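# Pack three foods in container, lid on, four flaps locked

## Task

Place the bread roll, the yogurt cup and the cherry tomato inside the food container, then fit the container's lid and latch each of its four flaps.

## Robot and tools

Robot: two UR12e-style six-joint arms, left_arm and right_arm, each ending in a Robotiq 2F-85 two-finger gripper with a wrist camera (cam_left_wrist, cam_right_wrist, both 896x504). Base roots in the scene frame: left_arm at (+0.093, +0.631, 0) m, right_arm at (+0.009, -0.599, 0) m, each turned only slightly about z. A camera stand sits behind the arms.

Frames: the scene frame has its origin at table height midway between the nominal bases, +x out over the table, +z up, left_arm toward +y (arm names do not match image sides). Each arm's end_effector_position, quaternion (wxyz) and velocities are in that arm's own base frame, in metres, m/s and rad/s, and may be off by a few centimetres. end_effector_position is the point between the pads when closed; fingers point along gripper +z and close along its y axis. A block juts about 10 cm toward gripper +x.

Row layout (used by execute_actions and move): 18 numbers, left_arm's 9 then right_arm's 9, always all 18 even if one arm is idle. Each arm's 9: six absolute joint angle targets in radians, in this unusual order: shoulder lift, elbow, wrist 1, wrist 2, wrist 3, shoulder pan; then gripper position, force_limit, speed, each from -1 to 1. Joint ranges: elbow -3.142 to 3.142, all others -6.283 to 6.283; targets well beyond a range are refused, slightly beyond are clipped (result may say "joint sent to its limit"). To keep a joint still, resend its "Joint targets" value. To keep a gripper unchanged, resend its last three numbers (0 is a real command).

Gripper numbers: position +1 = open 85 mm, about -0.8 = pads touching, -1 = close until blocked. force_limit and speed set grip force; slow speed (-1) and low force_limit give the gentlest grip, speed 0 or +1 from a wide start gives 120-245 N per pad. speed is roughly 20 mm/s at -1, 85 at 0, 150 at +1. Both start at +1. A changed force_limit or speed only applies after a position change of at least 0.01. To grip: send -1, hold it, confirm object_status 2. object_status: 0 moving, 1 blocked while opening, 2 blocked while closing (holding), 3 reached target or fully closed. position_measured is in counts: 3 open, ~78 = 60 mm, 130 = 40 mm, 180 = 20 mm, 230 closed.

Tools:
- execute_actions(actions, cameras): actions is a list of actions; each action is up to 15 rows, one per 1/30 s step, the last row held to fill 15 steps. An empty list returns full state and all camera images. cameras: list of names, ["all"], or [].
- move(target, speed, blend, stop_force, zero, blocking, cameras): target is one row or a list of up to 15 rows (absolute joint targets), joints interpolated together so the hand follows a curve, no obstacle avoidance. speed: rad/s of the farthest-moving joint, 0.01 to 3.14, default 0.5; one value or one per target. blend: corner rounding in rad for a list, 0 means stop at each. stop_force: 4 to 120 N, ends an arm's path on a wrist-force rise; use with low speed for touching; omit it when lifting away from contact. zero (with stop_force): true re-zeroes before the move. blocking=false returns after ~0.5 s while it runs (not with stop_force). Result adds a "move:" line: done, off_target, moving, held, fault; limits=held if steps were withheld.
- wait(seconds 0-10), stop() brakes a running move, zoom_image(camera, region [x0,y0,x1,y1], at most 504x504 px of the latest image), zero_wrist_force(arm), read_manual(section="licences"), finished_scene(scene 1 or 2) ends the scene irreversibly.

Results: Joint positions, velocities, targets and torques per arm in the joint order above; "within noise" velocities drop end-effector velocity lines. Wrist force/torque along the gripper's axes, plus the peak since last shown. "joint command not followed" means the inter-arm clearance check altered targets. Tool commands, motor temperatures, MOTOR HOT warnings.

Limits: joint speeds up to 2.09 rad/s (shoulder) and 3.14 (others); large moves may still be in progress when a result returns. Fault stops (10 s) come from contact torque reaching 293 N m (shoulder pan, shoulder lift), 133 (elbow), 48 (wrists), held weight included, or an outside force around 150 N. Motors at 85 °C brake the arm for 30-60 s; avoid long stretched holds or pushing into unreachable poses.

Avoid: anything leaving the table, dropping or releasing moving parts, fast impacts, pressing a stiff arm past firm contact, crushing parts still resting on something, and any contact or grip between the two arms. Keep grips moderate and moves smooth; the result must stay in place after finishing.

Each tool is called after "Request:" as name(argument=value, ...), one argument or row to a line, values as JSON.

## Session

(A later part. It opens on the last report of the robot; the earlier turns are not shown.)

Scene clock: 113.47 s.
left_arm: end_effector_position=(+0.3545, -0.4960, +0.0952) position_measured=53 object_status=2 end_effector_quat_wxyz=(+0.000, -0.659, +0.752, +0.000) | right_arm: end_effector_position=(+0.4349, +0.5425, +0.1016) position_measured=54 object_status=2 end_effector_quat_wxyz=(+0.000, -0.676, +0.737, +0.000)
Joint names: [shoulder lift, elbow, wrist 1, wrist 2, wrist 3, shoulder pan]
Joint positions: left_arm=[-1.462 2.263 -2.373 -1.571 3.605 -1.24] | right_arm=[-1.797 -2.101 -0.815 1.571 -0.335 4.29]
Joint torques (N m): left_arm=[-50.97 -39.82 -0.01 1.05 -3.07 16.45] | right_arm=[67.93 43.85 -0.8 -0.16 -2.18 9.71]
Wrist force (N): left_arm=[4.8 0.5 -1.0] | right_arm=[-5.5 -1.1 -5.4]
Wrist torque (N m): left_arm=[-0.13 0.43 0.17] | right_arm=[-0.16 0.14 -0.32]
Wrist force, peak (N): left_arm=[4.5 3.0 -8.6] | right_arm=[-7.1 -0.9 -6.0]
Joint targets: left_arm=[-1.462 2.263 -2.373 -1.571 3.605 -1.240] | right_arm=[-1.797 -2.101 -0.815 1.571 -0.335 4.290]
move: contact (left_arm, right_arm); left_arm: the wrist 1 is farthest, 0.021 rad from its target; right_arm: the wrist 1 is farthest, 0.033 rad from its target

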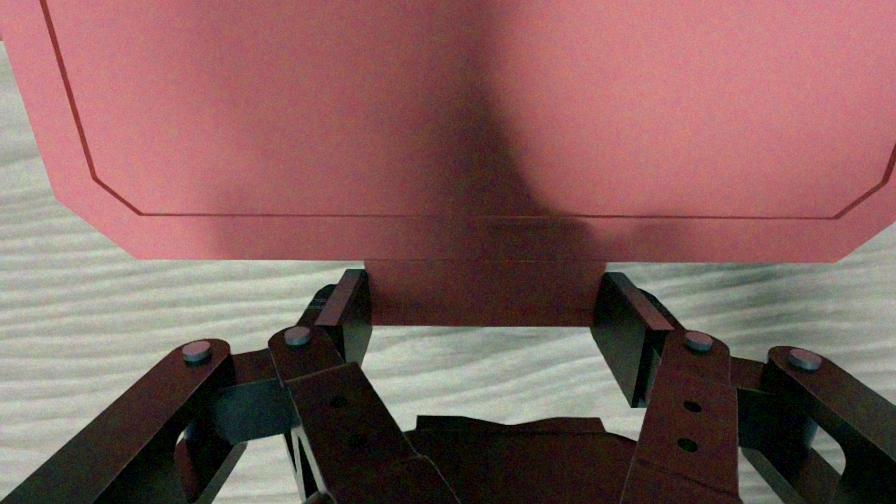

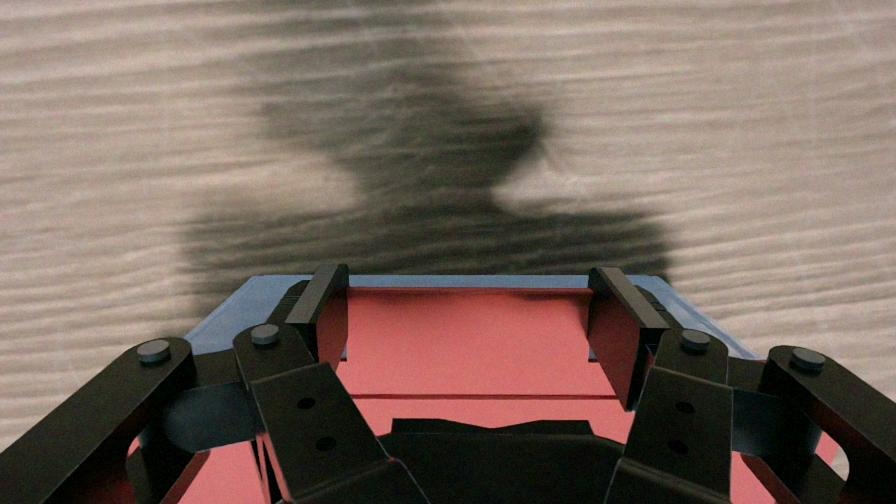

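Request:
zoom_image(
  camera="cam_right_wrist",
  region=[170, 250, 350, 380],
)

Request:
zoom_image(
  camera="cam_right_wrist",
  region=[580, 250, 800, 380],
)

Request:
zoom_image(
  camera="cam_right_wrist",
  region=[0, 320, 260, 504],
)

Request:
zoom_image(
  camera="cam_right_wrist",
  region=[690, 320, 896, 504],
)

Scaled by 2.800 from the camera's 896x504 image, which has a finer 1280x720 frame.

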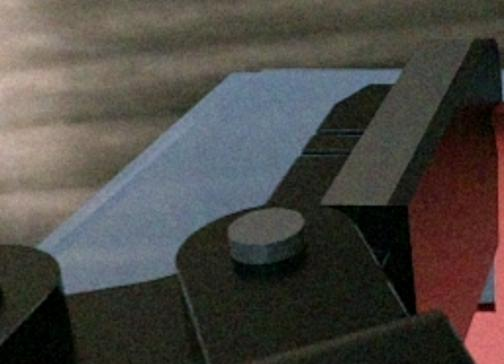

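Scaled by 2.291 from the camera's 896x504 image, which has a finer 1280x720 frame.

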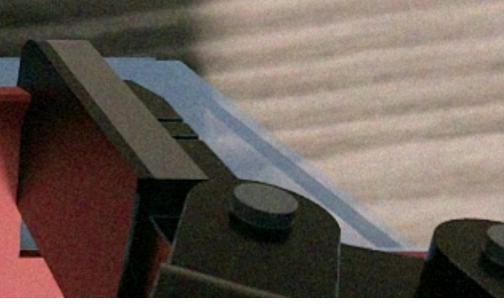

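Scaled by 1.938 from the camera's 896x504 image, which has a finer 1280x720 frame.

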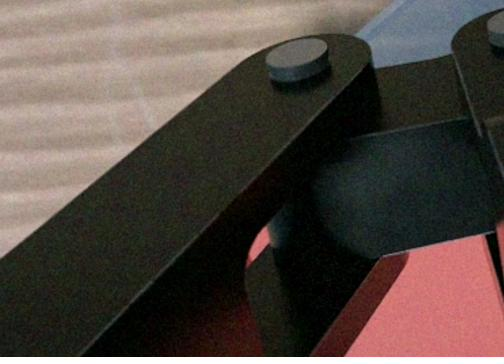

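Scaled by 2.447 from the camera's 896x504 image, which has a finer 1280x720 frame.

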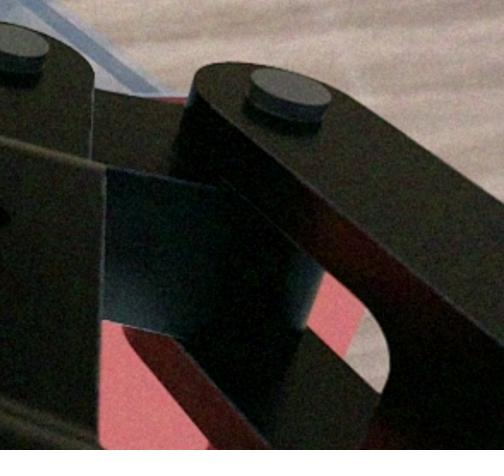

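Request:
move(
  target=[-1.4800,2.2577,-2.3488,-1.571,3.6065,-1.2381,-1,-0.1,-1,-1.7958,-2.0945,-0.8223,1.571,-0.3343,4.2908,-1,-0.1,-1],
  speed=0.1,
)

Request:
move(
  target=[-1.4496,2.2725,-2.3940,-1.571,3.6065,-1.2381,-1,-0.1,-1,-1.8221,-2.1076,-0.7829,1.571,-0.3343,4.2908,-1,-0.1,-1],
  speed=0.05,
  stop_force=7,
  cameras=["all"],
)

Scene clock: 115.47 s.
left_arm: end_effector_position=(+0.3549, -0.4939, +0.1059) position_measured=53 object_status=2 end_effector_quat_wxyz=(+0.000, -0.659, +0.752, +0.000) | right_arm: end_effector_position=(+0.4351, +0.5448, +0.1049) position_measured=54 object_status=2 end_effector_quat_wxyz=(+0.000, -0.676, +0.737, +0.000)
Joint names: [shoulder lift, elbow, wrist 1, wrist 2, wrist 3, shoulder pan]
Joint positions: left_arm=[-1.48 2.258 -2.349 -1.571 3.606 -1.238] | right_arm=[-1.796 -2.095 -0.822 1.571 -0.334 4.291]
Joint torques (N m): left_arm=[-51.65 -44.99 -1.2 1.44 3.26 17.36] | right_arm=[72.44 50.16 1.26 -1.12 1.97 19.56]
Wrist force (N): left_arm=[-1.0 0.8 0.9] | right_arm=[0.2 -1.6 1.6]
Wrist torque (N m): left_arm=[-0.16 0.31 0.04] | right_arm=[-0.13 0.48 -0.43]
Wrist force, peak (N): left_arm=[5.8 0.8 0.3] | right_arm=[-5.8 -1.4 -5.3]
Joint targets: left_arm=[-1.480 2.258 -2.349 -1.571 3.607 -1.238] | right_arm=[-1.796 -2.095 -0.822 1.571 -0.334 4.291]
move: done

Scene clock: 117.17 s.
left_arm: end_effector_position=(+0.3549, -0.4940, +0.0947) position_measured=53 object_status=2 end_effector_quat_wxyz=(+0.000, -0.659, +0.752, +0.000) | right_arm: end_effector_position=(+0.4352, +0.5450, +0.0946) position_measured=54 object_status=2 end_effector_quat_wxyz=(+0.000, -0.676, +0.737, +0.000)
Joint names: [shoulder lift, elbow, wrist 1, wrist 2, wrist 3, shoulder pan]
Joint positions: left_arm=[-1.463 2.266 -2.374 -1.571 3.607 -1.238] | right_arm=[-1.809 -2.101 -0.802 1.571 -0.334 4.291]
Joint torques (N m): left_arm=[-49.32 -42.09 -0.88 2.54 3.24 10.41] | right_arm=[70.67 51.95 1.48 -1.4 2.13 9.31]
Wrist force (N): left_arm=[0.4 0.7 -1.1] | right_arm=[0.1 -2.2 -1.1]
Wrist torque (N m): left_arm=[-0.10 0.39 0.04] | right_arm=[-0.13 0.32 -0.40]
Wrist force, peak (N): left_arm=[-1.4 1.8 -8.7] | right_arm=[5.4 -2.0 2.2]
Joint targets: left_arm=[-1.463 2.266 -2.374 -1.571 3.607 -1.238] | right_arm=[-1.809 -2.101 -0.802 1.571 -0.334 4.291]
move: contact (left_arm, right_arm); left_arm: the wrist 1 is farthest, 0.020 rad from its target; right_arm: the wrist 1 is farthest, 0.019 rad from its target

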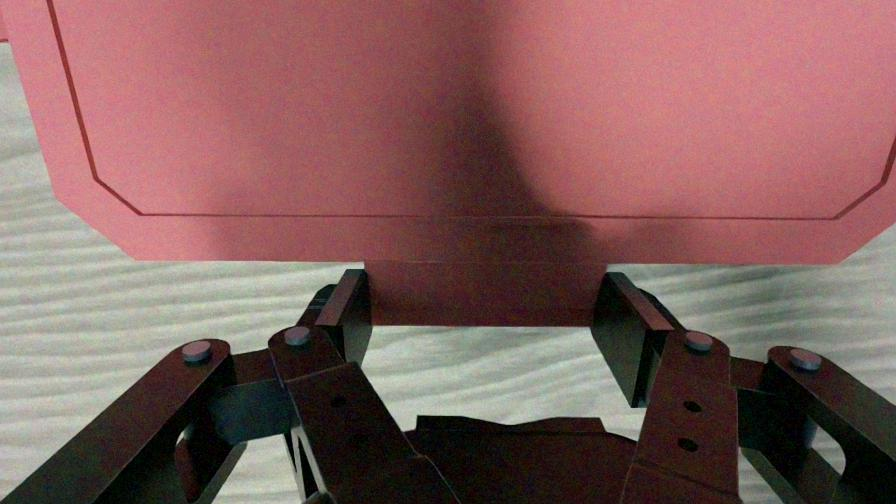

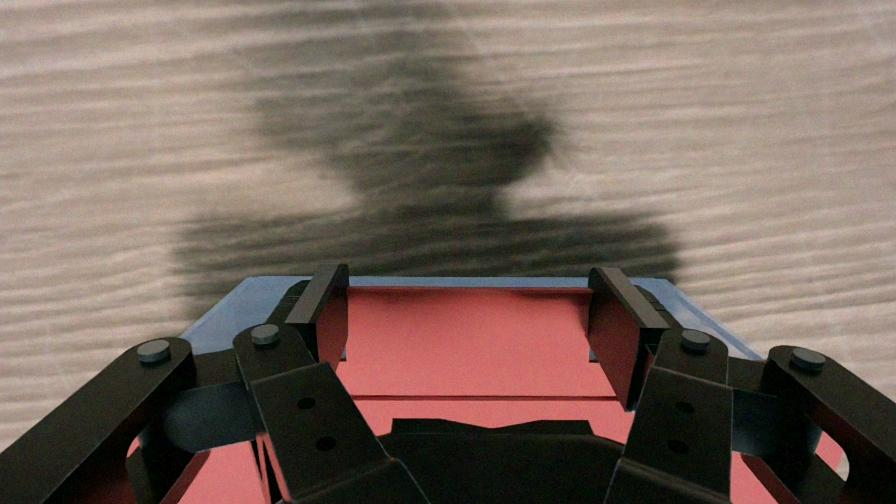

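Request:
move(
  target=[
    [-1.463,2.266,-2.374,-1.571,3.607,-1.238,1,-0.1,-1,-1.809,-2.101,-0.802,1.571,-0.334,4.291,1,-0.1,-1],
    [-1.5158,2.2374,-2.2926,-1.571,3.6065,-1.2381,1,-0.1,-1,-1.7649,-2.0764,-0.8713,1.571,-0.3343,4.2908,1,-0.1,-1],
  ],
  speed=0.15,
  cameras=["all"],
)

Scene clock: 119.87 s.
left_arm: end_effector_position=(+0.3549, -0.4939, +0.1309) position_measured=3 object_status=3 end_effector_quat_wxyz=(+0.000, -0.659, +0.752, +0.000) | right_arm: end_effector_position=(+0.4352, +0.5449, +0.1298) position_measured=3 object_status=3 end_effector_quat_wxyz=(+0.000, -0.676, +0.737, +0.000)
Joint names: [shoulder lift, elbow, wrist 1, wrist 2, wrist 3, shoulder pan]
Joint positions: left_arm=[-1.516 2.237 -2.293 -1.571 3.607 -1.238] | right_arm=[-1.765 -2.076 -0.871 1.571 -0.334 4.291]
Joint torques (N m): left_arm=[-45.78 -46.03 -0.34 2.87 3.33 3.28] | right_arm=[72.15 52.48 1.1 -1.31 1.2 -11.45]
Wrist force (N): left_arm=[0.4 0.4 0.0] | right_arm=[-0.6 -1.0 1.1]
Wrist torque (N m): left_arm=[-0.17 0.36 -0.01] | right_arm=[-0.07 0.30 -0.45]
Wrist force, peak (N): left_arm=[0.7 0.7 -1.0] | right_arm=[-0.2 -1.9 -1.9]
Joint targets: left_arm=[-1.516 2.237 -2.293 -1.571 3.607 -1.238] | right_arm=[-1.765 -2.076 -0.871 1.571 -0.334 4.291]
move: done

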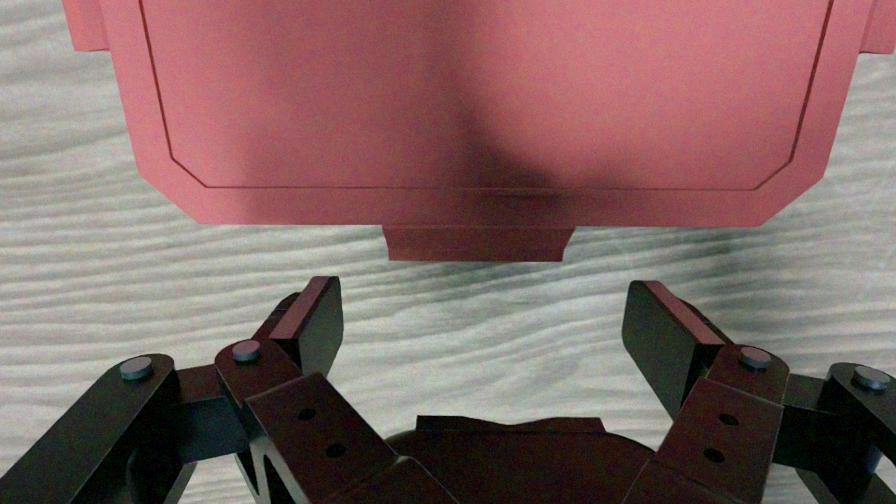

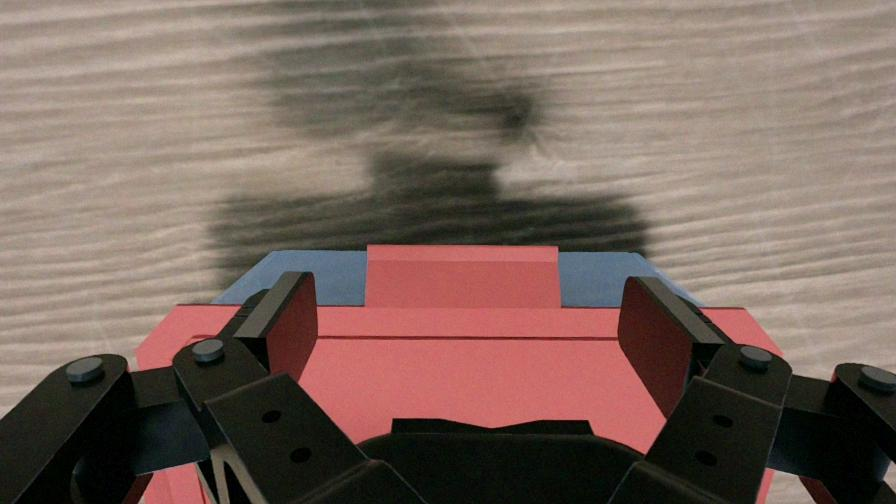

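Request:
move(
  target=[-1.5158,2.2374,-2.2926,-1.571,3.6065,-1.2381,-1,-0.1,0.3,-1.7733,-2.0886,-0.8507,1.571,-0.3355,4.2896,-1,-0.1,0.3],
  speed=0.2,
)

Request:
move(
  target=[-1.4620,2.2668,-2.3758,-1.571,3.6065,-1.2381,-1,-0.1,0.3,-1.8064,-2.1066,-0.7995,1.571,-0.3355,4.2896,-1,-0.1,0.3],
  speed=0.06,
  stop_force=25,
  cameras=["all"],
)

Scene clock: 121.50 s.
left_arm: end_effector_position=(+0.3549, -0.4939, +0.1310) position_measured=233 object_status=3 end_effector_quat_wxyz=(+0.000, -0.659, +0.752, +0.000) | right_arm: end_effector_position=(+0.4347, +0.5419, +0.1199) position_measured=233 object_status=3 end_effector_quat_wxyz=(+0.000, -0.676, +0.737, +0.000)
Joint names: [shoulder lift, elbow, wrist 1, wrist 2, wrist 3, shoulder pan]
Joint positions: left_arm=[-1.516 2.237 -2.293 -1.571 3.607 -1.238] | right_arm=[-1.773 -2.089 -0.851 1.571 -0.335 4.29]
Joint torques (N m): left_arm=[-52.26 -44.75 -0.63 3.14 2.51 -10.14] | right_arm=[48.31 28.7 8.28 -0.91 -2.82 -12.76]
Wrist force (N): left_arm=[0.5 0.6 0.2] | right_arm=[-0.5 -1.6 0.6]
Wrist torque (N m): left_arm=[-0.13 0.34 -0.01] | right_arm=[-0.17 0.29 -0.32]
Wrist force, peak (N): left_arm=[0.4 0.9 0.5] | right_arm=[-0.6 -1.8 1.6]
Joint targets: left_arm=[-1.516 2.237 -2.293 -1.571 3.607 -1.238] | right_arm=[-1.773 -2.089 -0.851 1.571 -0.336 4.290]
move: done

Scene clock: 123.77 s.
left_arm: end_effector_position=(+0.3548, -0.4939, +0.0940) position_measured=233 object_status=3 end_effector_quat_wxyz=(+0.000, -0.659, +0.752, +0.000) | right_arm: end_effector_position=(+0.4347, +0.5419, +0.0941) position_measured=233 object_status=3 end_effector_quat_wxyz=(+0.000, -0.676, +0.737, +0.000)
Joint names: [shoulder lift, elbow, wrist 1, wrist 2, wrist 3, shoulder pan]
Joint positions: left_arm=[-1.462 2.267 -2.376 -1.571 3.607 -1.238] | right_arm=[-1.806 -2.107 -0.8 1.571 -0.335 4.29]
Joint torques (N m): left_arm=[-26.76 -28.45 -7.59 2.38 2.89 -16.77] | right_arm=[49.22 27.49 8.05 -1.24 -2.68 -14.97]
Wrist force (N): left_arm=[-0.9 0.7 -0.6] | right_arm=[-1.2 -1.4 1.4]
Wrist torque (N m): left_arm=[-0.12 0.32 0.01] | right_arm=[-0.11 0.44 -0.31]
Wrist force, peak (N): left_arm=[-1.4 1.0 0.0] | right_arm=[-1.0 -2.0 1.4]
Joint targets: left_arm=[-1.462 2.267 -2.376 -1.571 3.607 -1.238] | right_arm=[-1.806 -2.107 -0.800 1.571 -0.336 4.290]
move: done

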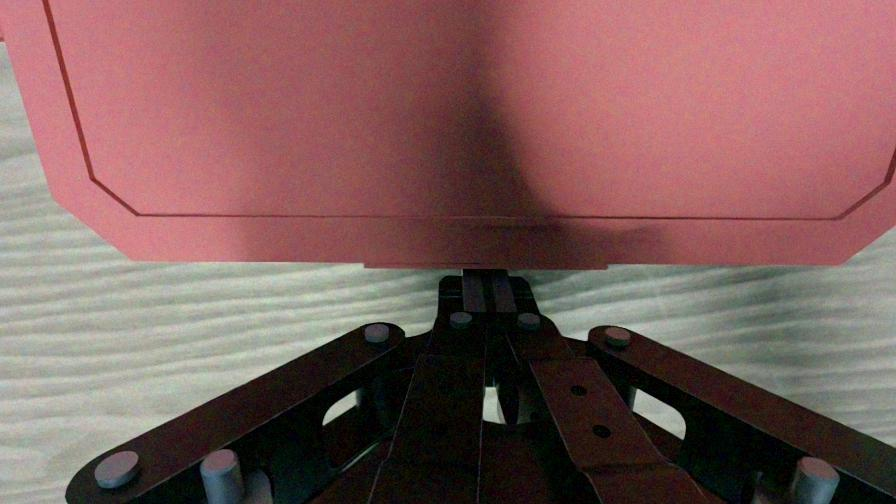

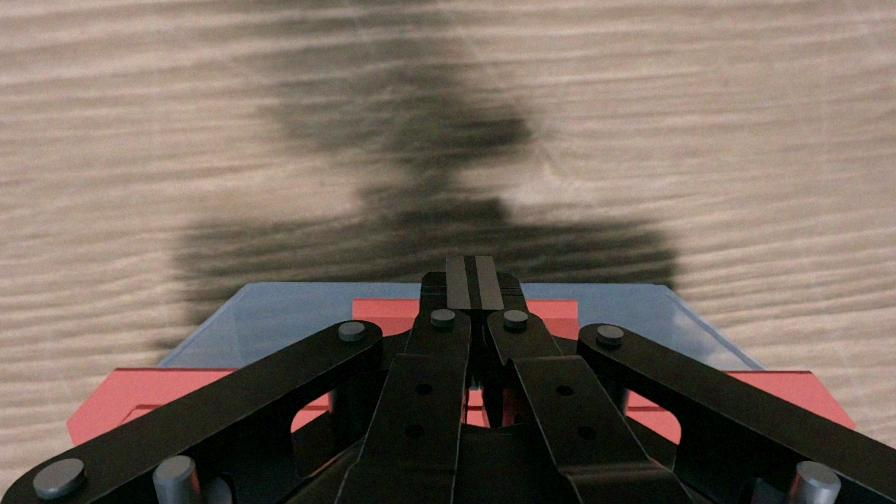

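Request:
move(
  target=[-1.4451,2.2569,-2.3828,-1.571,3.5983,-1.2463,-1,-0.1,0.3,-1.8237,-2.0931,-0.7958,1.571,-0.3312,4.2940,-1,-0.1,0.3],
  speed=0.02,
  stop_force=20,
  cameras=["all"],
)

Scene clock: 125.80 s.
left_arm: end_effector_position=(+0.3539, -0.4995, +0.0917) position_measured=233 object_status=3 end_effector_quat_wxyz=(+0.000, -0.659, +0.752, +0.000) | right_arm: end_effector_position=(+0.4354, +0.5475, +0.0917) position_measured=233 object_status=3 end_effector_quat_wxyz=(+0.000, -0.676, +0.737, +0.000)
Joint names: [shoulder lift, elbow, wrist 1, wrist 2, wrist 3, shoulder pan]
Joint positions: left_arm=[-1.452 2.261 -2.38 -1.571 3.602 -1.243] | right_arm=[-1.816 -2.099 -0.797 1.571 -0.333 4.292]
Joint torques (N m): left_arm=[-55.38 -40.1 -5.81 -5.38 3.14 7.26] | right_arm=[79.03 42.91 12.43 3.68 -2 -5.43]
Wrist force (N): left_arm=[-19.6 0.6 2.0] | right_arm=[18.9 -0.9 3.2]
Wrist torque (N m): left_arm=[-0.11 0.24 0.10] | right_arm=[-0.06 0.52 -0.47]
Wrist force, peak (N): left_arm=[-34.7 0.2 -7.9] | right_arm=[32.1 -1.0 -6.9]
Joint targets: left_arm=[-1.452 2.261 -2.380 -1.571 3.602 -1.243] | right_arm=[-1.816 -2.099 -0.797 1.571 -0.333 4.292]
move: contact (left_arm, right_arm)

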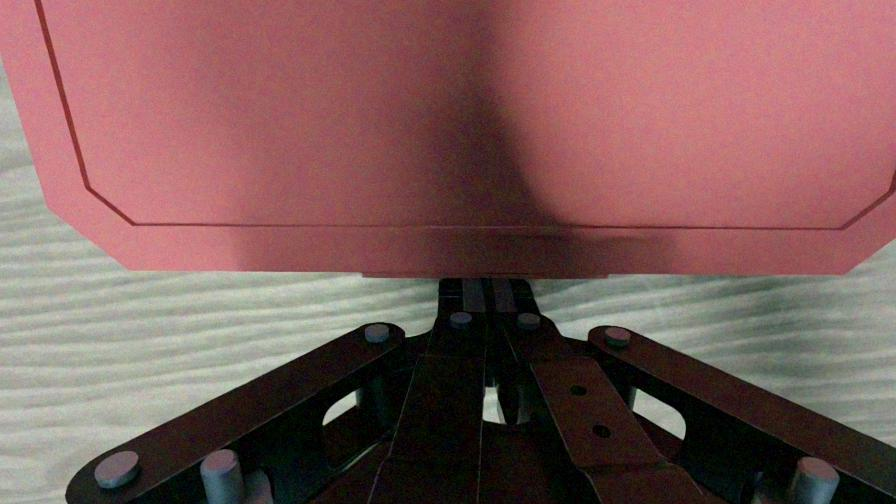

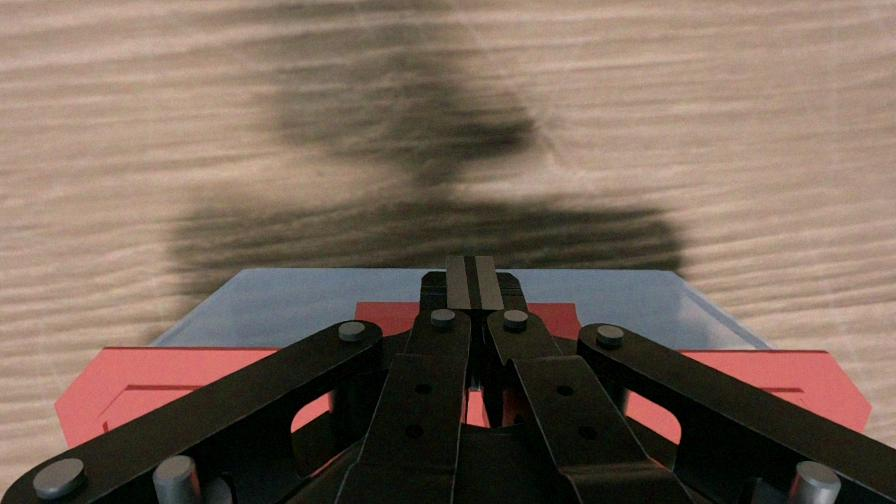

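Request:
zoom_image(
  camera="cam_right_wrist",
  region=[330, 260, 610, 400],
)

Request:
move(
  target=[-1.4620,2.2668,-2.3758,-1.571,3.6065,-1.2381,-1,-0.1,0.3,-1.8064,-2.1066,-0.7995,1.571,-0.3355,4.2896,-1,-0.1,0.3],
  speed=0.1,
  cameras=["all"],
)

Request:
zoom_image(
  camera="cam_right_wrist",
  region=[330, 260, 610, 400],
)

Request:
zoom_image(
  camera="cam_left_wrist",
  region=[330, 200, 650, 300],
)

Scaled by 1.800 from the camera's 896x504 image, which has a finer 1280x720 frame.

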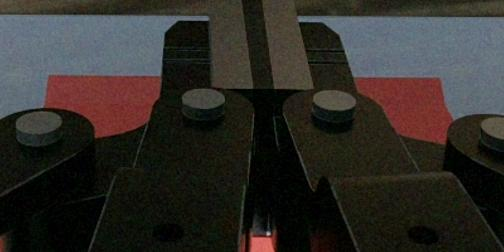

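Scene clock: 126.87 s.
left_arm: end_effector_position=(+0.3548, -0.4940, +0.0939) position_measured=233 object_status=3 end_effector_quat_wxyz=(+0.000, -0.659, +0.752, +0.000) | right_arm: end_effector_position=(+0.4347, +0.5421, +0.0940) position_measured=233 object_status=3 end_effector_quat_wxyz=(+0.000, -0.676, +0.737, +0.000)
Joint names: [shoulder lift, elbow, wrist 1, wrist 2, wrist 3, shoulder pan]
Joint positions: left_arm=[-1.462 2.267 -2.376 -1.571 3.606 -1.238] | right_arm=[-1.807 -2.106 -0.799 1.571 -0.335 4.29]
Joint torques (N m): left_arm=[-54.88 -29.03 -0.69 0.39 3.73 15.41] | right_arm=[75.22 28.17 1.61 -0.66 -2.59 -12.34]
Wrist force (N): left_arm=[0.5 0.9 0.6] | right_arm=[0.6 -1.5 1.1]
Wrist torque (N m): left_arm=[-0.09 0.33 0.02] | right_arm=[-0.13 0.12 -0.32]
Wrist force, peak (N): left_arm=[-19.8 0.4 2.1] | right_arm=[18.5 -1.2 3.1]
Joint targets: left_arm=[-1.462 2.267 -2.376 -1.571 3.607 -1.238] | right_arm=[-1.806 -2.107 -0.800 1.571 -0.336 4.290]
move: done

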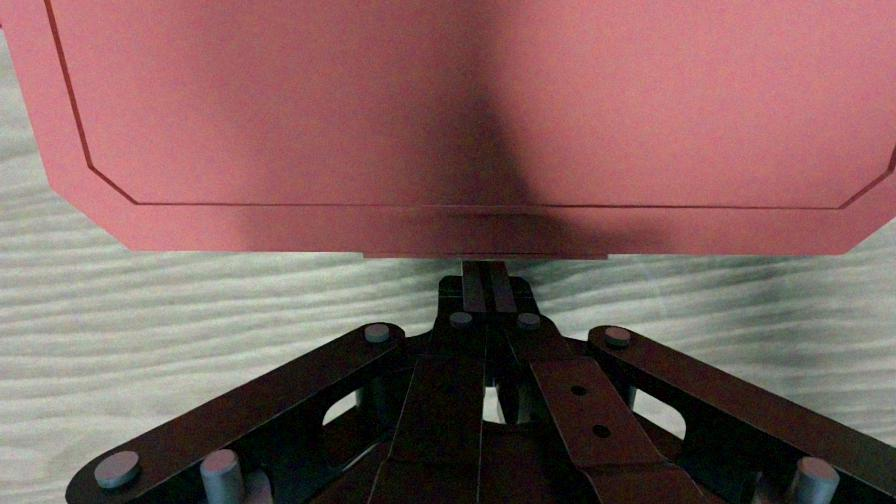

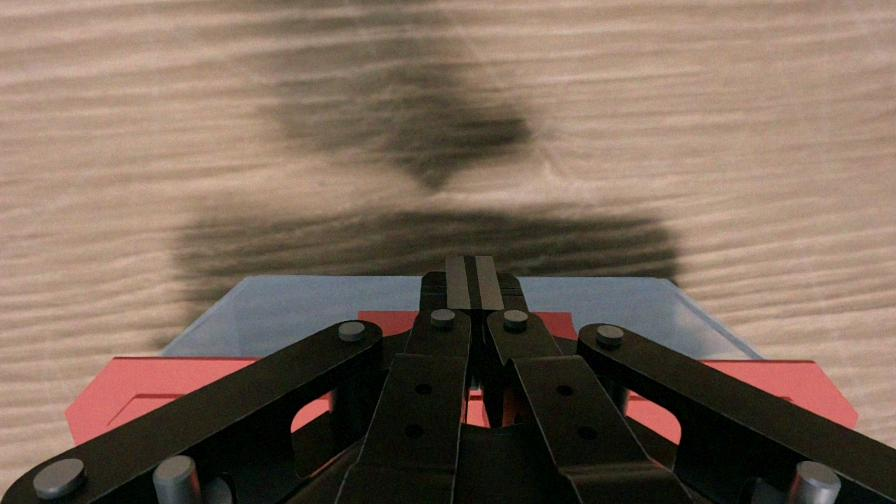

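Scaled by 1.800 from the camera's 896x504 image, which has a finer 1280x720 frame.

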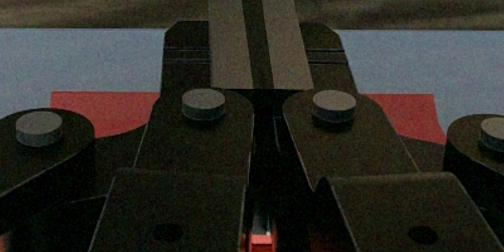

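Scaled by 1.575 from the camera's 896x504 image, which has a finer 1280x720 frame.

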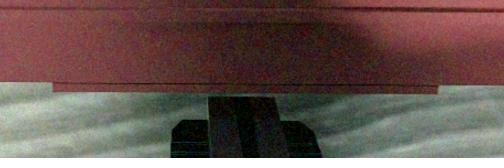

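Request:
move(
  target=[-1.5158,2.2374,-2.2926,-1.571,3.6065,-1.2381,-1,-0.1,0.3,-1.7649,-2.0764,-0.8713,1.571,-0.3343,4.2908,-1,-0.1,0.3],
  speed=0.2,
  cameras=["all"],
)

Request:
zoom_image(
  camera="cam_right_wrist",
  region=[330, 230, 610, 370],
)

Request:
zoom_image(
  camera="cam_left_wrist",
  region=[330, 180, 650, 290],
)

Scene clock: 128.50 s.
left_arm: end_effector_position=(+0.3548, -0.4939, +0.1309) position_measured=233 object_status=3 end_effector_quat_wxyz=(+0.000, -0.659, +0.752, +0.000) | right_arm: end_effector_position=(+0.4352, +0.5448, +0.1298) position_measured=233 object_status=3 end_effector_quat_wxyz=(+0.000, -0.676, +0.737, +0.000)
Joint names: [shoulder lift, elbow, wrist 1, wrist 2, wrist 3, shoulder pan]
Joint positions: left_arm=[-1.516 2.237 -2.293 -1.571 3.607 -1.238] | right_arm=[-1.765 -2.076 -0.871 1.571 -0.334 4.291]
Joint torques (N m): left_arm=[-51.49 -46.45 -1.31 2.87 3.07 14.44] | right_arm=[74.41 52.19 1.2 -1.45 1.86 18.15]
Wrist force (N): left_arm=[0.4 0.8 -0.2] | right_arm=[0.6 -2.2 1.0]
Wrist torque (N m): left_arm=[-0.11 0.36 -0.01] | right_arm=[-0.25 0.11 -0.44]
Wrist force, peak (N): left_arm=[-0.4 0.8 1.4] | right_arm=[0.6 -1.6 2.7]
Joint targets: left_arm=[-1.516 2.237 -2.293 -1.571 3.607 -1.238] | right_arm=[-1.765 -2.076 -0.871 1.571 -0.334 4.291]
move: done

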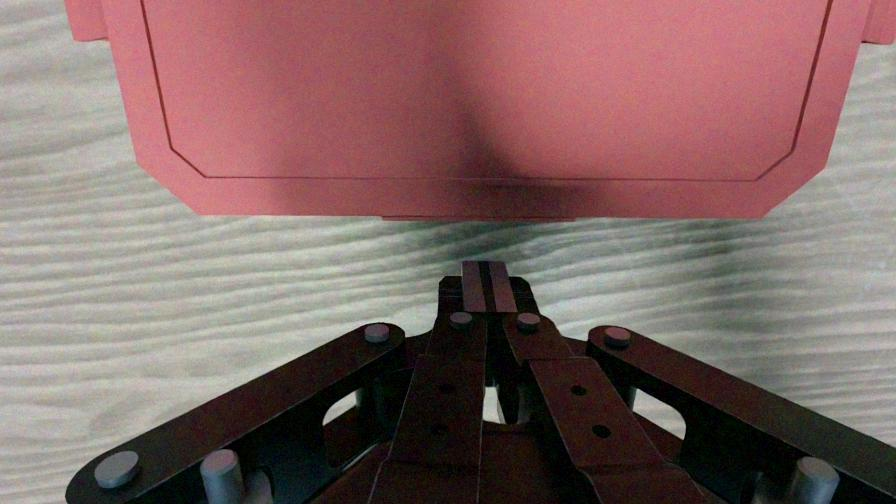

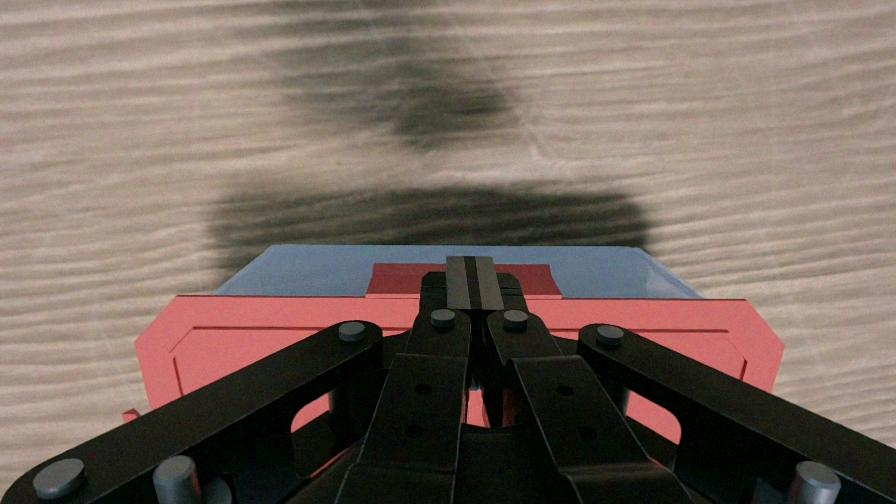

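Scaled by 1.800 from the camera's 896x504 image, which has a finer 1280x720 frame.

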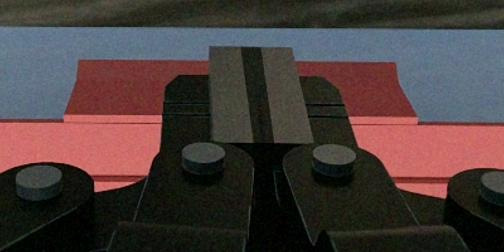

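Scaled by 1.575 from the camera's 896x504 image, which has a finer 1280x720 frame.

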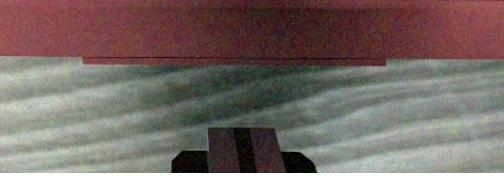

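Request:
move(
  target=[-1.2713,1.8917,-2.1914,-1.571,2.1417,-1.1355,-1,-0.1,0.3,-1.7765,-2.0166,-0.9196,1.571,1.4699,4.5235,-1,-0.1,0.3],
  speed=0.8,
  cameras=["all"],
)

Scene clock: 131.20 s.
left_arm: end_effector_position=(+0.4257, -0.5722, +0.1460) position_measured=233 object_status=3 end_effector_quat_wxyz=(+0.000, +0.924, -0.383, +0.000) | right_arm: end_effector_position=(+0.3628, +0.6113, +0.1413) position_measured=233 object_status=3 end_effector_quat_wxyz=(+0.000, -0.290, +0.957, +0.000)
Joint names: [shoulder lift, elbow, wrist 1, wrist 2, wrist 3, shoulder pan]
Joint positions: left_arm=[-1.372 2.034 -2.233 -1.571 2.749 -1.178] | right_arm=[-1.772 -2.042 -0.899 1.571 0.693 4.424]
Joint torques (N m): left_arm=[-59.19 -32.75 -7.17 2.09 3.42 -17.63] | right_arm=[70.45 32.32 8.16 -0.86 -2.76 -11.91]
Wrist force (N): left_arm=[0.6 0.5 0.1] | right_arm=[0.4 -1.9 1.3]
Wrist torque (N m): left_arm=[-0.12 0.34 0.01] | right_arm=[-0.16 0.14 -0.27]
Wrist force, peak (N): left_arm=[4.5 0.9 -0.5] | right_arm=[2.0 3.1 1.3]
Joint targets: left_arm=[-1.372 2.034 -2.233 -1.571 2.749 -1.178] | right_arm=[-1.772 -2.042 -0.899 1.571 0.693 4.424]
move: held (left_arm, right_arm; a check stopped the path); limits=held; left_arm: the wrist 3 is farthest, 0.608 rad from its target; right_arm: the wrist 3 is farthest, 0.776 rad from its target
joint command not followed: on one or more control steps a check withheld the commanded joint targets of the left arm, and it was not sent them on those steps.
cause: the commanded joint targets, or the way to them, would bring a part of the robot too close to another arm (a part of this arm just beyond the elbow and a part of the right arm just beyond the wrist 2, at the place that arm was heading or pushing toward when its own hold began).
joint command not followed: on one or more control steps a check withheld the commanded joint targets of the right arm, and it was not sent them on those steps.
cause: the commanded joint targets, or the way to them, would bring a part of the robot too close to another arm (a part of this arm just beyond the wrist 2 and a part of the left arm just beyond the elbow, along the way the arms are being sent, or toward where that arm still pushes).

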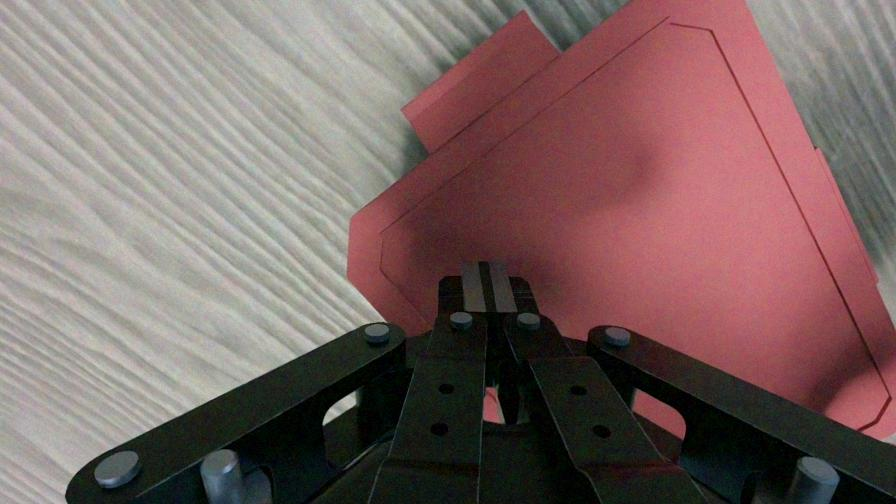

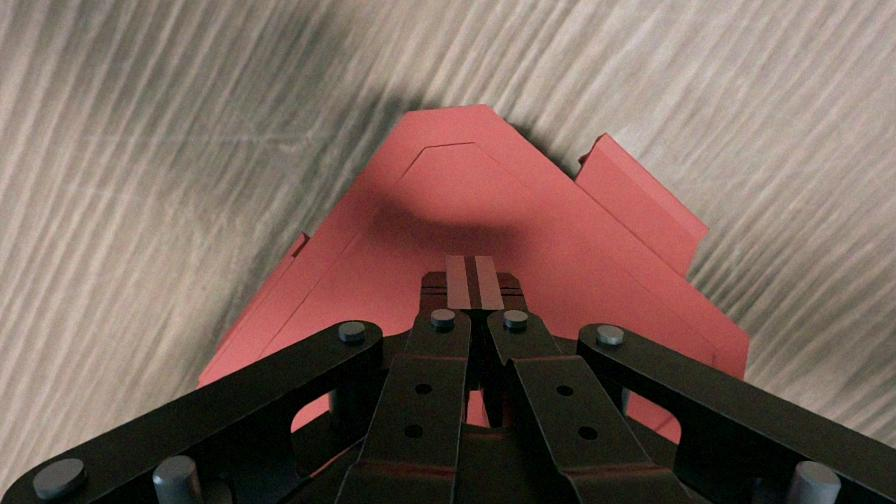

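Request:
move(
  target=[
    [-1.5158,2.2374,-2.2926,-1.571,3.6065,-1.2381,-1,-0.1,0.3,-1.7649,-2.0764,-0.8713,1.571,-0.3343,4.2908,-1,-0.1,0.3],
    [-1.5291,2.2082,-2.2501,-1.571,4.8911,-1.5276,-1,-0.1,0.3,-1.9759,-1.7388,-0.9980,1.571,-2.0278,4.1674,-1,-0.1,0.3],
  ],
  speed=0.9,
  blend=[0.2,0],
  cameras=["all"],
)

Scene clock: 134.80 s.
left_arm: end_effector_position=(+0.2565, -0.5567, +0.1433) position_measured=233 object_status=3 end_effector_quat_wxyz=(+0.000, -0.206, +0.978, +0.000) | right_arm: end_effector_position=(+0.5307, +0.6047, +0.1453) position_measured=233 object_status=3 end_effector_quat_wxyz=(+0.000, +0.949, -0.315, +0.000)
Joint names: [shoulder lift, elbow, wrist 1, wrist 2, wrist 3, shoulder pan]
Joint positions: left_arm=[-1.525 2.218 -2.265 -1.571 4.441 -1.427] | right_arm=[-1.903 -1.856 -0.954 1.571 -1.431 4.21]
Joint torques (N m): left_arm=[-24.87 -31.07 -7.22 -0.68 -3.01 16.73] | right_arm=[86.01 32.65 8.12 -1.09 2.24 18.2]
Wrist force (N): left_arm=[0.6 0.9 0.1] | right_arm=[-0.2 -1.8 0.8]
Wrist torque (N m): left_arm=[-0.08 0.35 0.12] | right_arm=[-0.15 0.19 -0.40]
Wrist force, peak (N): left_arm=[5.8 0.2 -0.3] | right_arm=[2.5 -5.4 0.3]
Joint targets: left_arm=[-1.524 2.218 -2.265 -1.571 4.440 -1.427] | right_arm=[-1.903 -1.856 -0.954 1.571 -1.431 4.210]
move: held (left_arm, right_arm; a check stopped the path); path passed 1 of 2 targets; limits=held; left_arm: the wrist 3 is farthest, 0.451 rad from its target; right_arm: the wrist 3 is farthest, 0.596 rad from its target
joint command not followed: on one or more control steps a check withheld the commanded joint targets of the left arm, and it was not sent them on those steps.
cause: the commanded joint targets, or the way to them, would bring a part of the robot too close to another arm (a part of this arm just beyond the wrist 2 and a part of the right arm just beyond the elbow, along the way the arms are being sent, or toward where that arm still pushes).
joint command not followed: on one or more control steps a check withheld the commanded joint targets of the right arm, and it was not sent them on those steps.
cause: the commanded joint targets, or the way to them, would bring a part of the robot too close to another arm (a part of this arm just beyond the elbow and a part of the left arm just beyond the wrist 2, along the way the arms are being sent, or toward where that arm still pushes).

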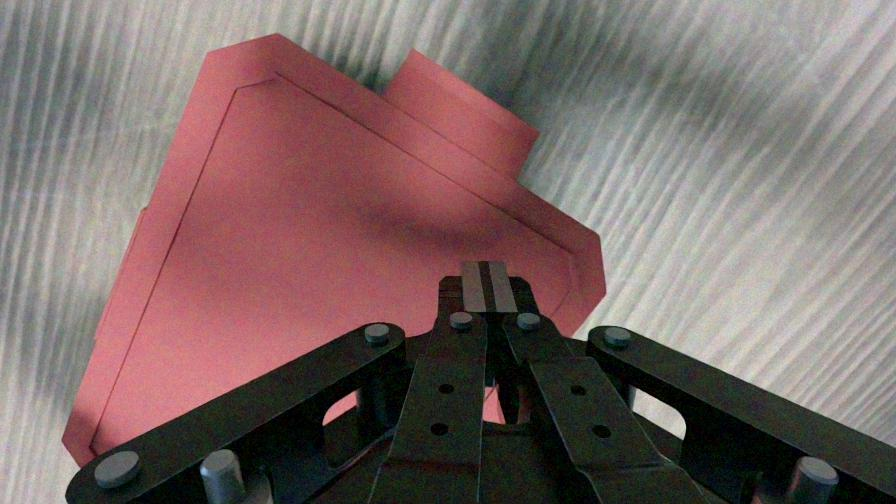

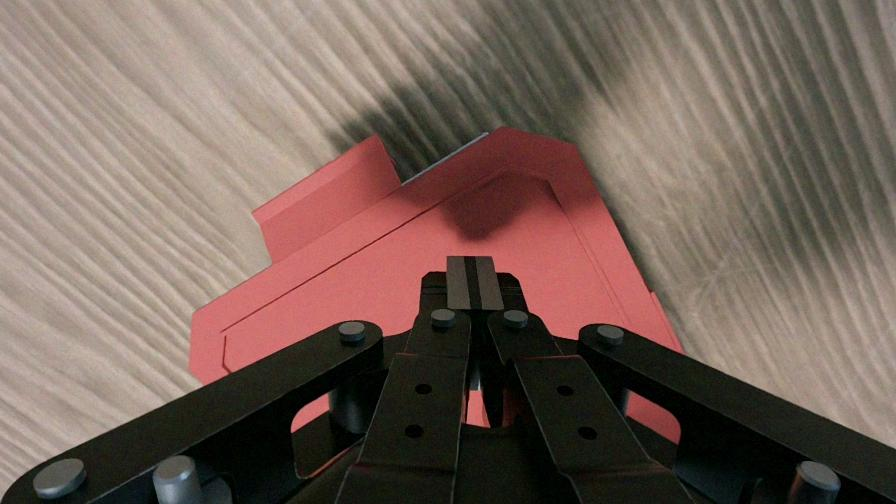

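Request:
move(
  target=[
    [-1.5158,2.2374,-2.2926,-1.571,3.6065,-1.2381,-1,-0.1,0.3,-1.903,-1.856,-0.954,1.571,-1.431,4.210,-1,-0.1,0.3],
    [-1.5158,2.2374,-2.2926,-1.571,2.1,-1.2381,-1,-0.1,0.3,-1.903,-1.856,-0.954,1.571,-1.431,4.210,-1,-0.1,0.3],
    [-1.5291,2.2082,-2.2501,-1.571,1.7496,-1.5276,-1,-0.1,0.3,-1.903,-1.856,-0.954,1.571,-1.431,4.210,-1,-0.1,0.3],
    [-1.5291,2.2082,-2.2501,-1.571,1.7496,-1.5276,-1,-0.1,0.3,-1.9759,-1.7388,-0.9980,1.571,-2.0278,4.1674,-1,-0.1,0.3],
  ],
  speed=1.2,
  blend=[0.2,0.2,0.05,0],
  cameras=["all"],
)

Scene clock: 139.00 s.
left_arm: end_effector_position=(+0.2878, -0.5398, +0.1400) position_measured=233 object_status=3 end_effector_quat_wxyz=(+0.000, +0.996, -0.094, +0.000) | right_arm: end_effector_position=(+0.5309, +0.6047, +0.1450) position_measured=233 object_status=3 end_effector_quat_wxyz=(+0.000, +0.949, -0.315, +0.000)
Joint names: [shoulder lift, elbow, wrist 1, wrist 2, wrist 3, shoulder pan]
Joint positions: left_arm=[-1.522 2.223 -2.272 -1.571 1.959 -1.37] | right_arm=[-1.903 -1.856 -0.954 1.571 -1.431 4.21]
Joint torques (N m): left_arm=[-26.13 -31.21 -7.1 1.09 3.79 15.64] | right_arm=[59.11 56.34 1.47 -1.16 -2.89 -15.68]
Wrist force (N): left_arm=[0.3 0.2 0.0] | right_arm=[0.2 -1.8 1.2]
Wrist torque (N m): left_arm=[-0.21 0.39 0.00] | right_arm=[-0.13 0.13 -0.36]
Wrist force, peak (N): left_arm=[-17.8 12.4 0.8] | right_arm=[-0.2 -2.8 1.0]
Joint targets: left_arm=[-1.522 2.223 -2.272 -1.571 1.960 -1.370] | right_arm=[-1.903 -1.856 -0.954 1.571 -1.431 4.210]
move: held (left_arm; a check stopped the path), off_target (right_arm; braked when a check withheld steps of left_arm); path passed 2 of 4 targets; blend cut to 0.1752 rad at target 2; limits=held; left_arm: the wrist 3 is farthest, 0.210 rad from its target; right_arm: the wrist 3 is farthest, 0.596 rad from its target
joint command not followed: on one or more control steps a check withheld the commanded joint targets of the left arm, and it was not sent them on those steps.
cause: the commanded joint targets, or the way to them, would bring a part of the robot too close to another arm (a part of this arm just beyond the wrist 2 and a part of the right arm just beyond the elbow, where that arm would come to rest).

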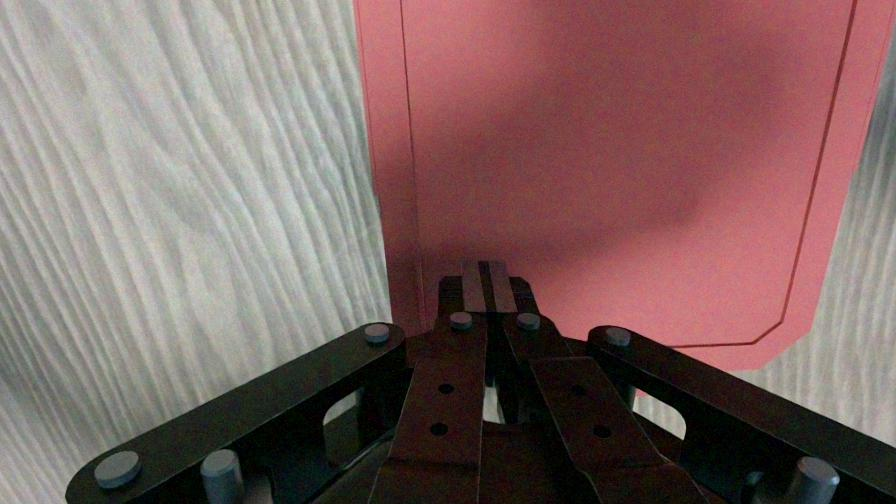

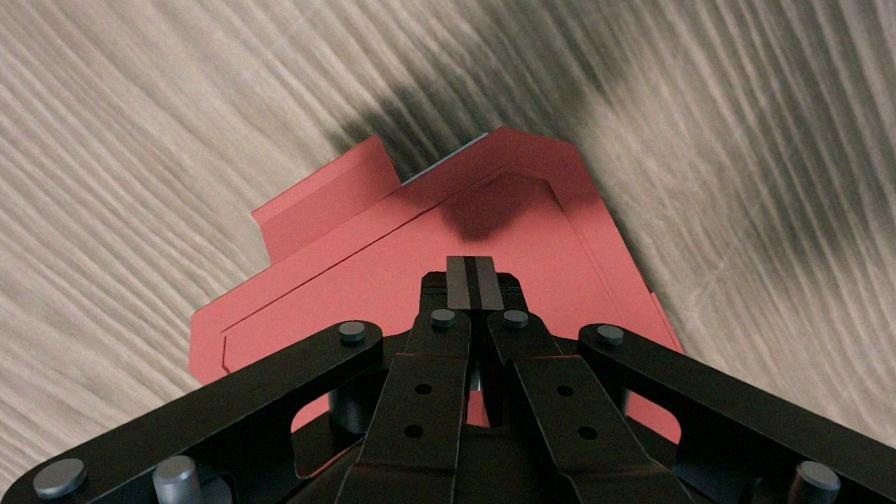

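Request:
move(
  target=[
    [-1.5179,2.3707,-2.2314,-0.8043,1.2972,-1.9028,-1,-0.1,0.3,-1.903,-1.856,-0.954,1.571,-1.431,4.210,-1,-0.1,0.3],
    [-1.5179,2.3707,-2.2314,-0.8043,1.2972,-1.9028,-1,-0.1,0.3,-1.9759,-1.7388,-0.9980,1.571,-2.0278,4.1674,-1,-0.1,0.3],
  ],
  speed=0.7,
  blend=[0.05,0],
  cameras=["all"],
)

Scene clock: 143.27 s.
left_arm: end_effector_position=(+0.1921, -0.5813, +0.1384) position_measured=233 object_status=3 end_effector_quat_wxyz=(+0.026, +0.922, -0.063, +0.382) | right_arm: end_effector_position=(+0.5851, +0.6293, +0.1499) position_measured=233 object_status=3 end_effector_quat_wxyz=(+0.000, +0.999, -0.044, +0.000)
Joint names: [shoulder lift, elbow, wrist 1, wrist 2, wrist 3, shoulder pan]
Joint positions: left_arm=[-1.518 2.371 -2.231 -0.804 1.297 -1.903] | right_arm=[-1.976 -1.739 -0.998 1.571 -2.028 4.167]
Joint torques (N m): left_arm=[-20.45 -26.68 0.04 4.93 -2.94 -18.59] | right_arm=[65.59 56.99 1.55 -0.95 -2.16 -11.48]
Wrist force (N): left_arm=[0.4 0.3 1.1] | right_arm=[-0.1 -2.1 1.8]
Wrist torque (N m): left_arm=[-0.01 0.16 0.08] | right_arm=[-0.20 0.19 -0.27]
Wrist force, peak (N): left_arm=[2.1 -0.1 -0.8] | right_arm=[-0.1 -2.7 1.3]
Joint targets: left_arm=[-1.518 2.371 -2.231 -0.804 1.297 -1.903] | right_arm=[-1.976 -1.739 -0.998 1.571 -2.028 4.167]
move: done

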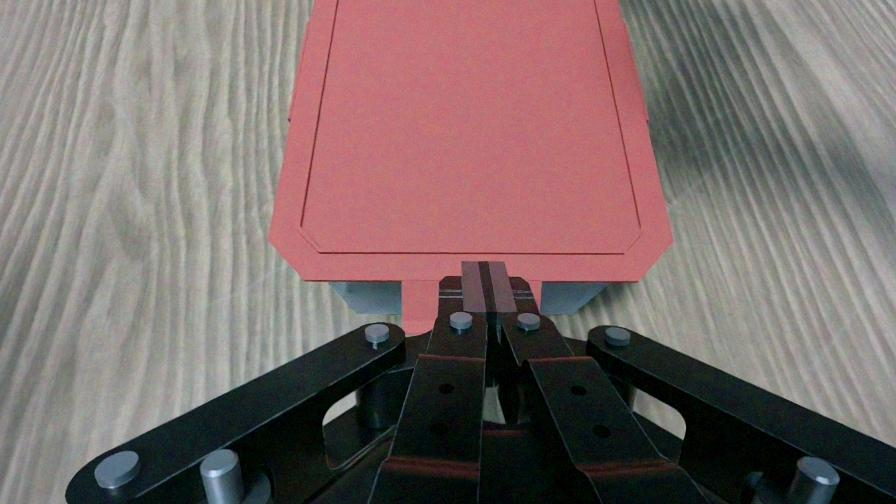

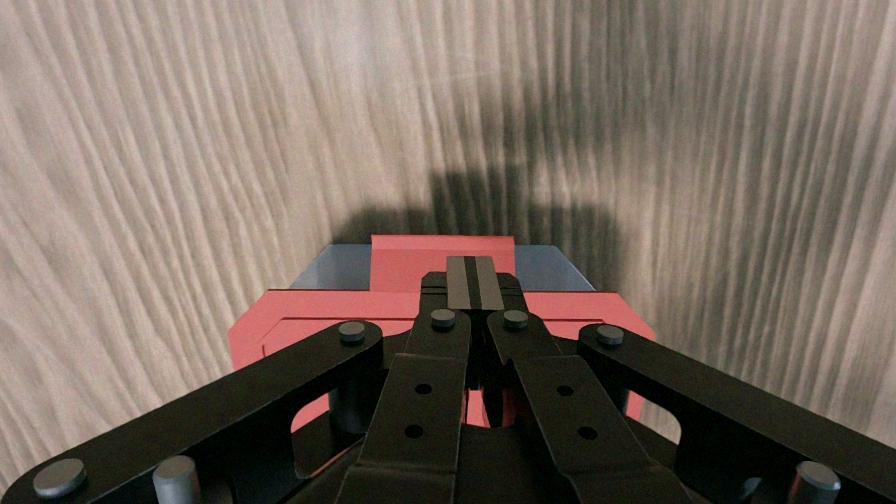

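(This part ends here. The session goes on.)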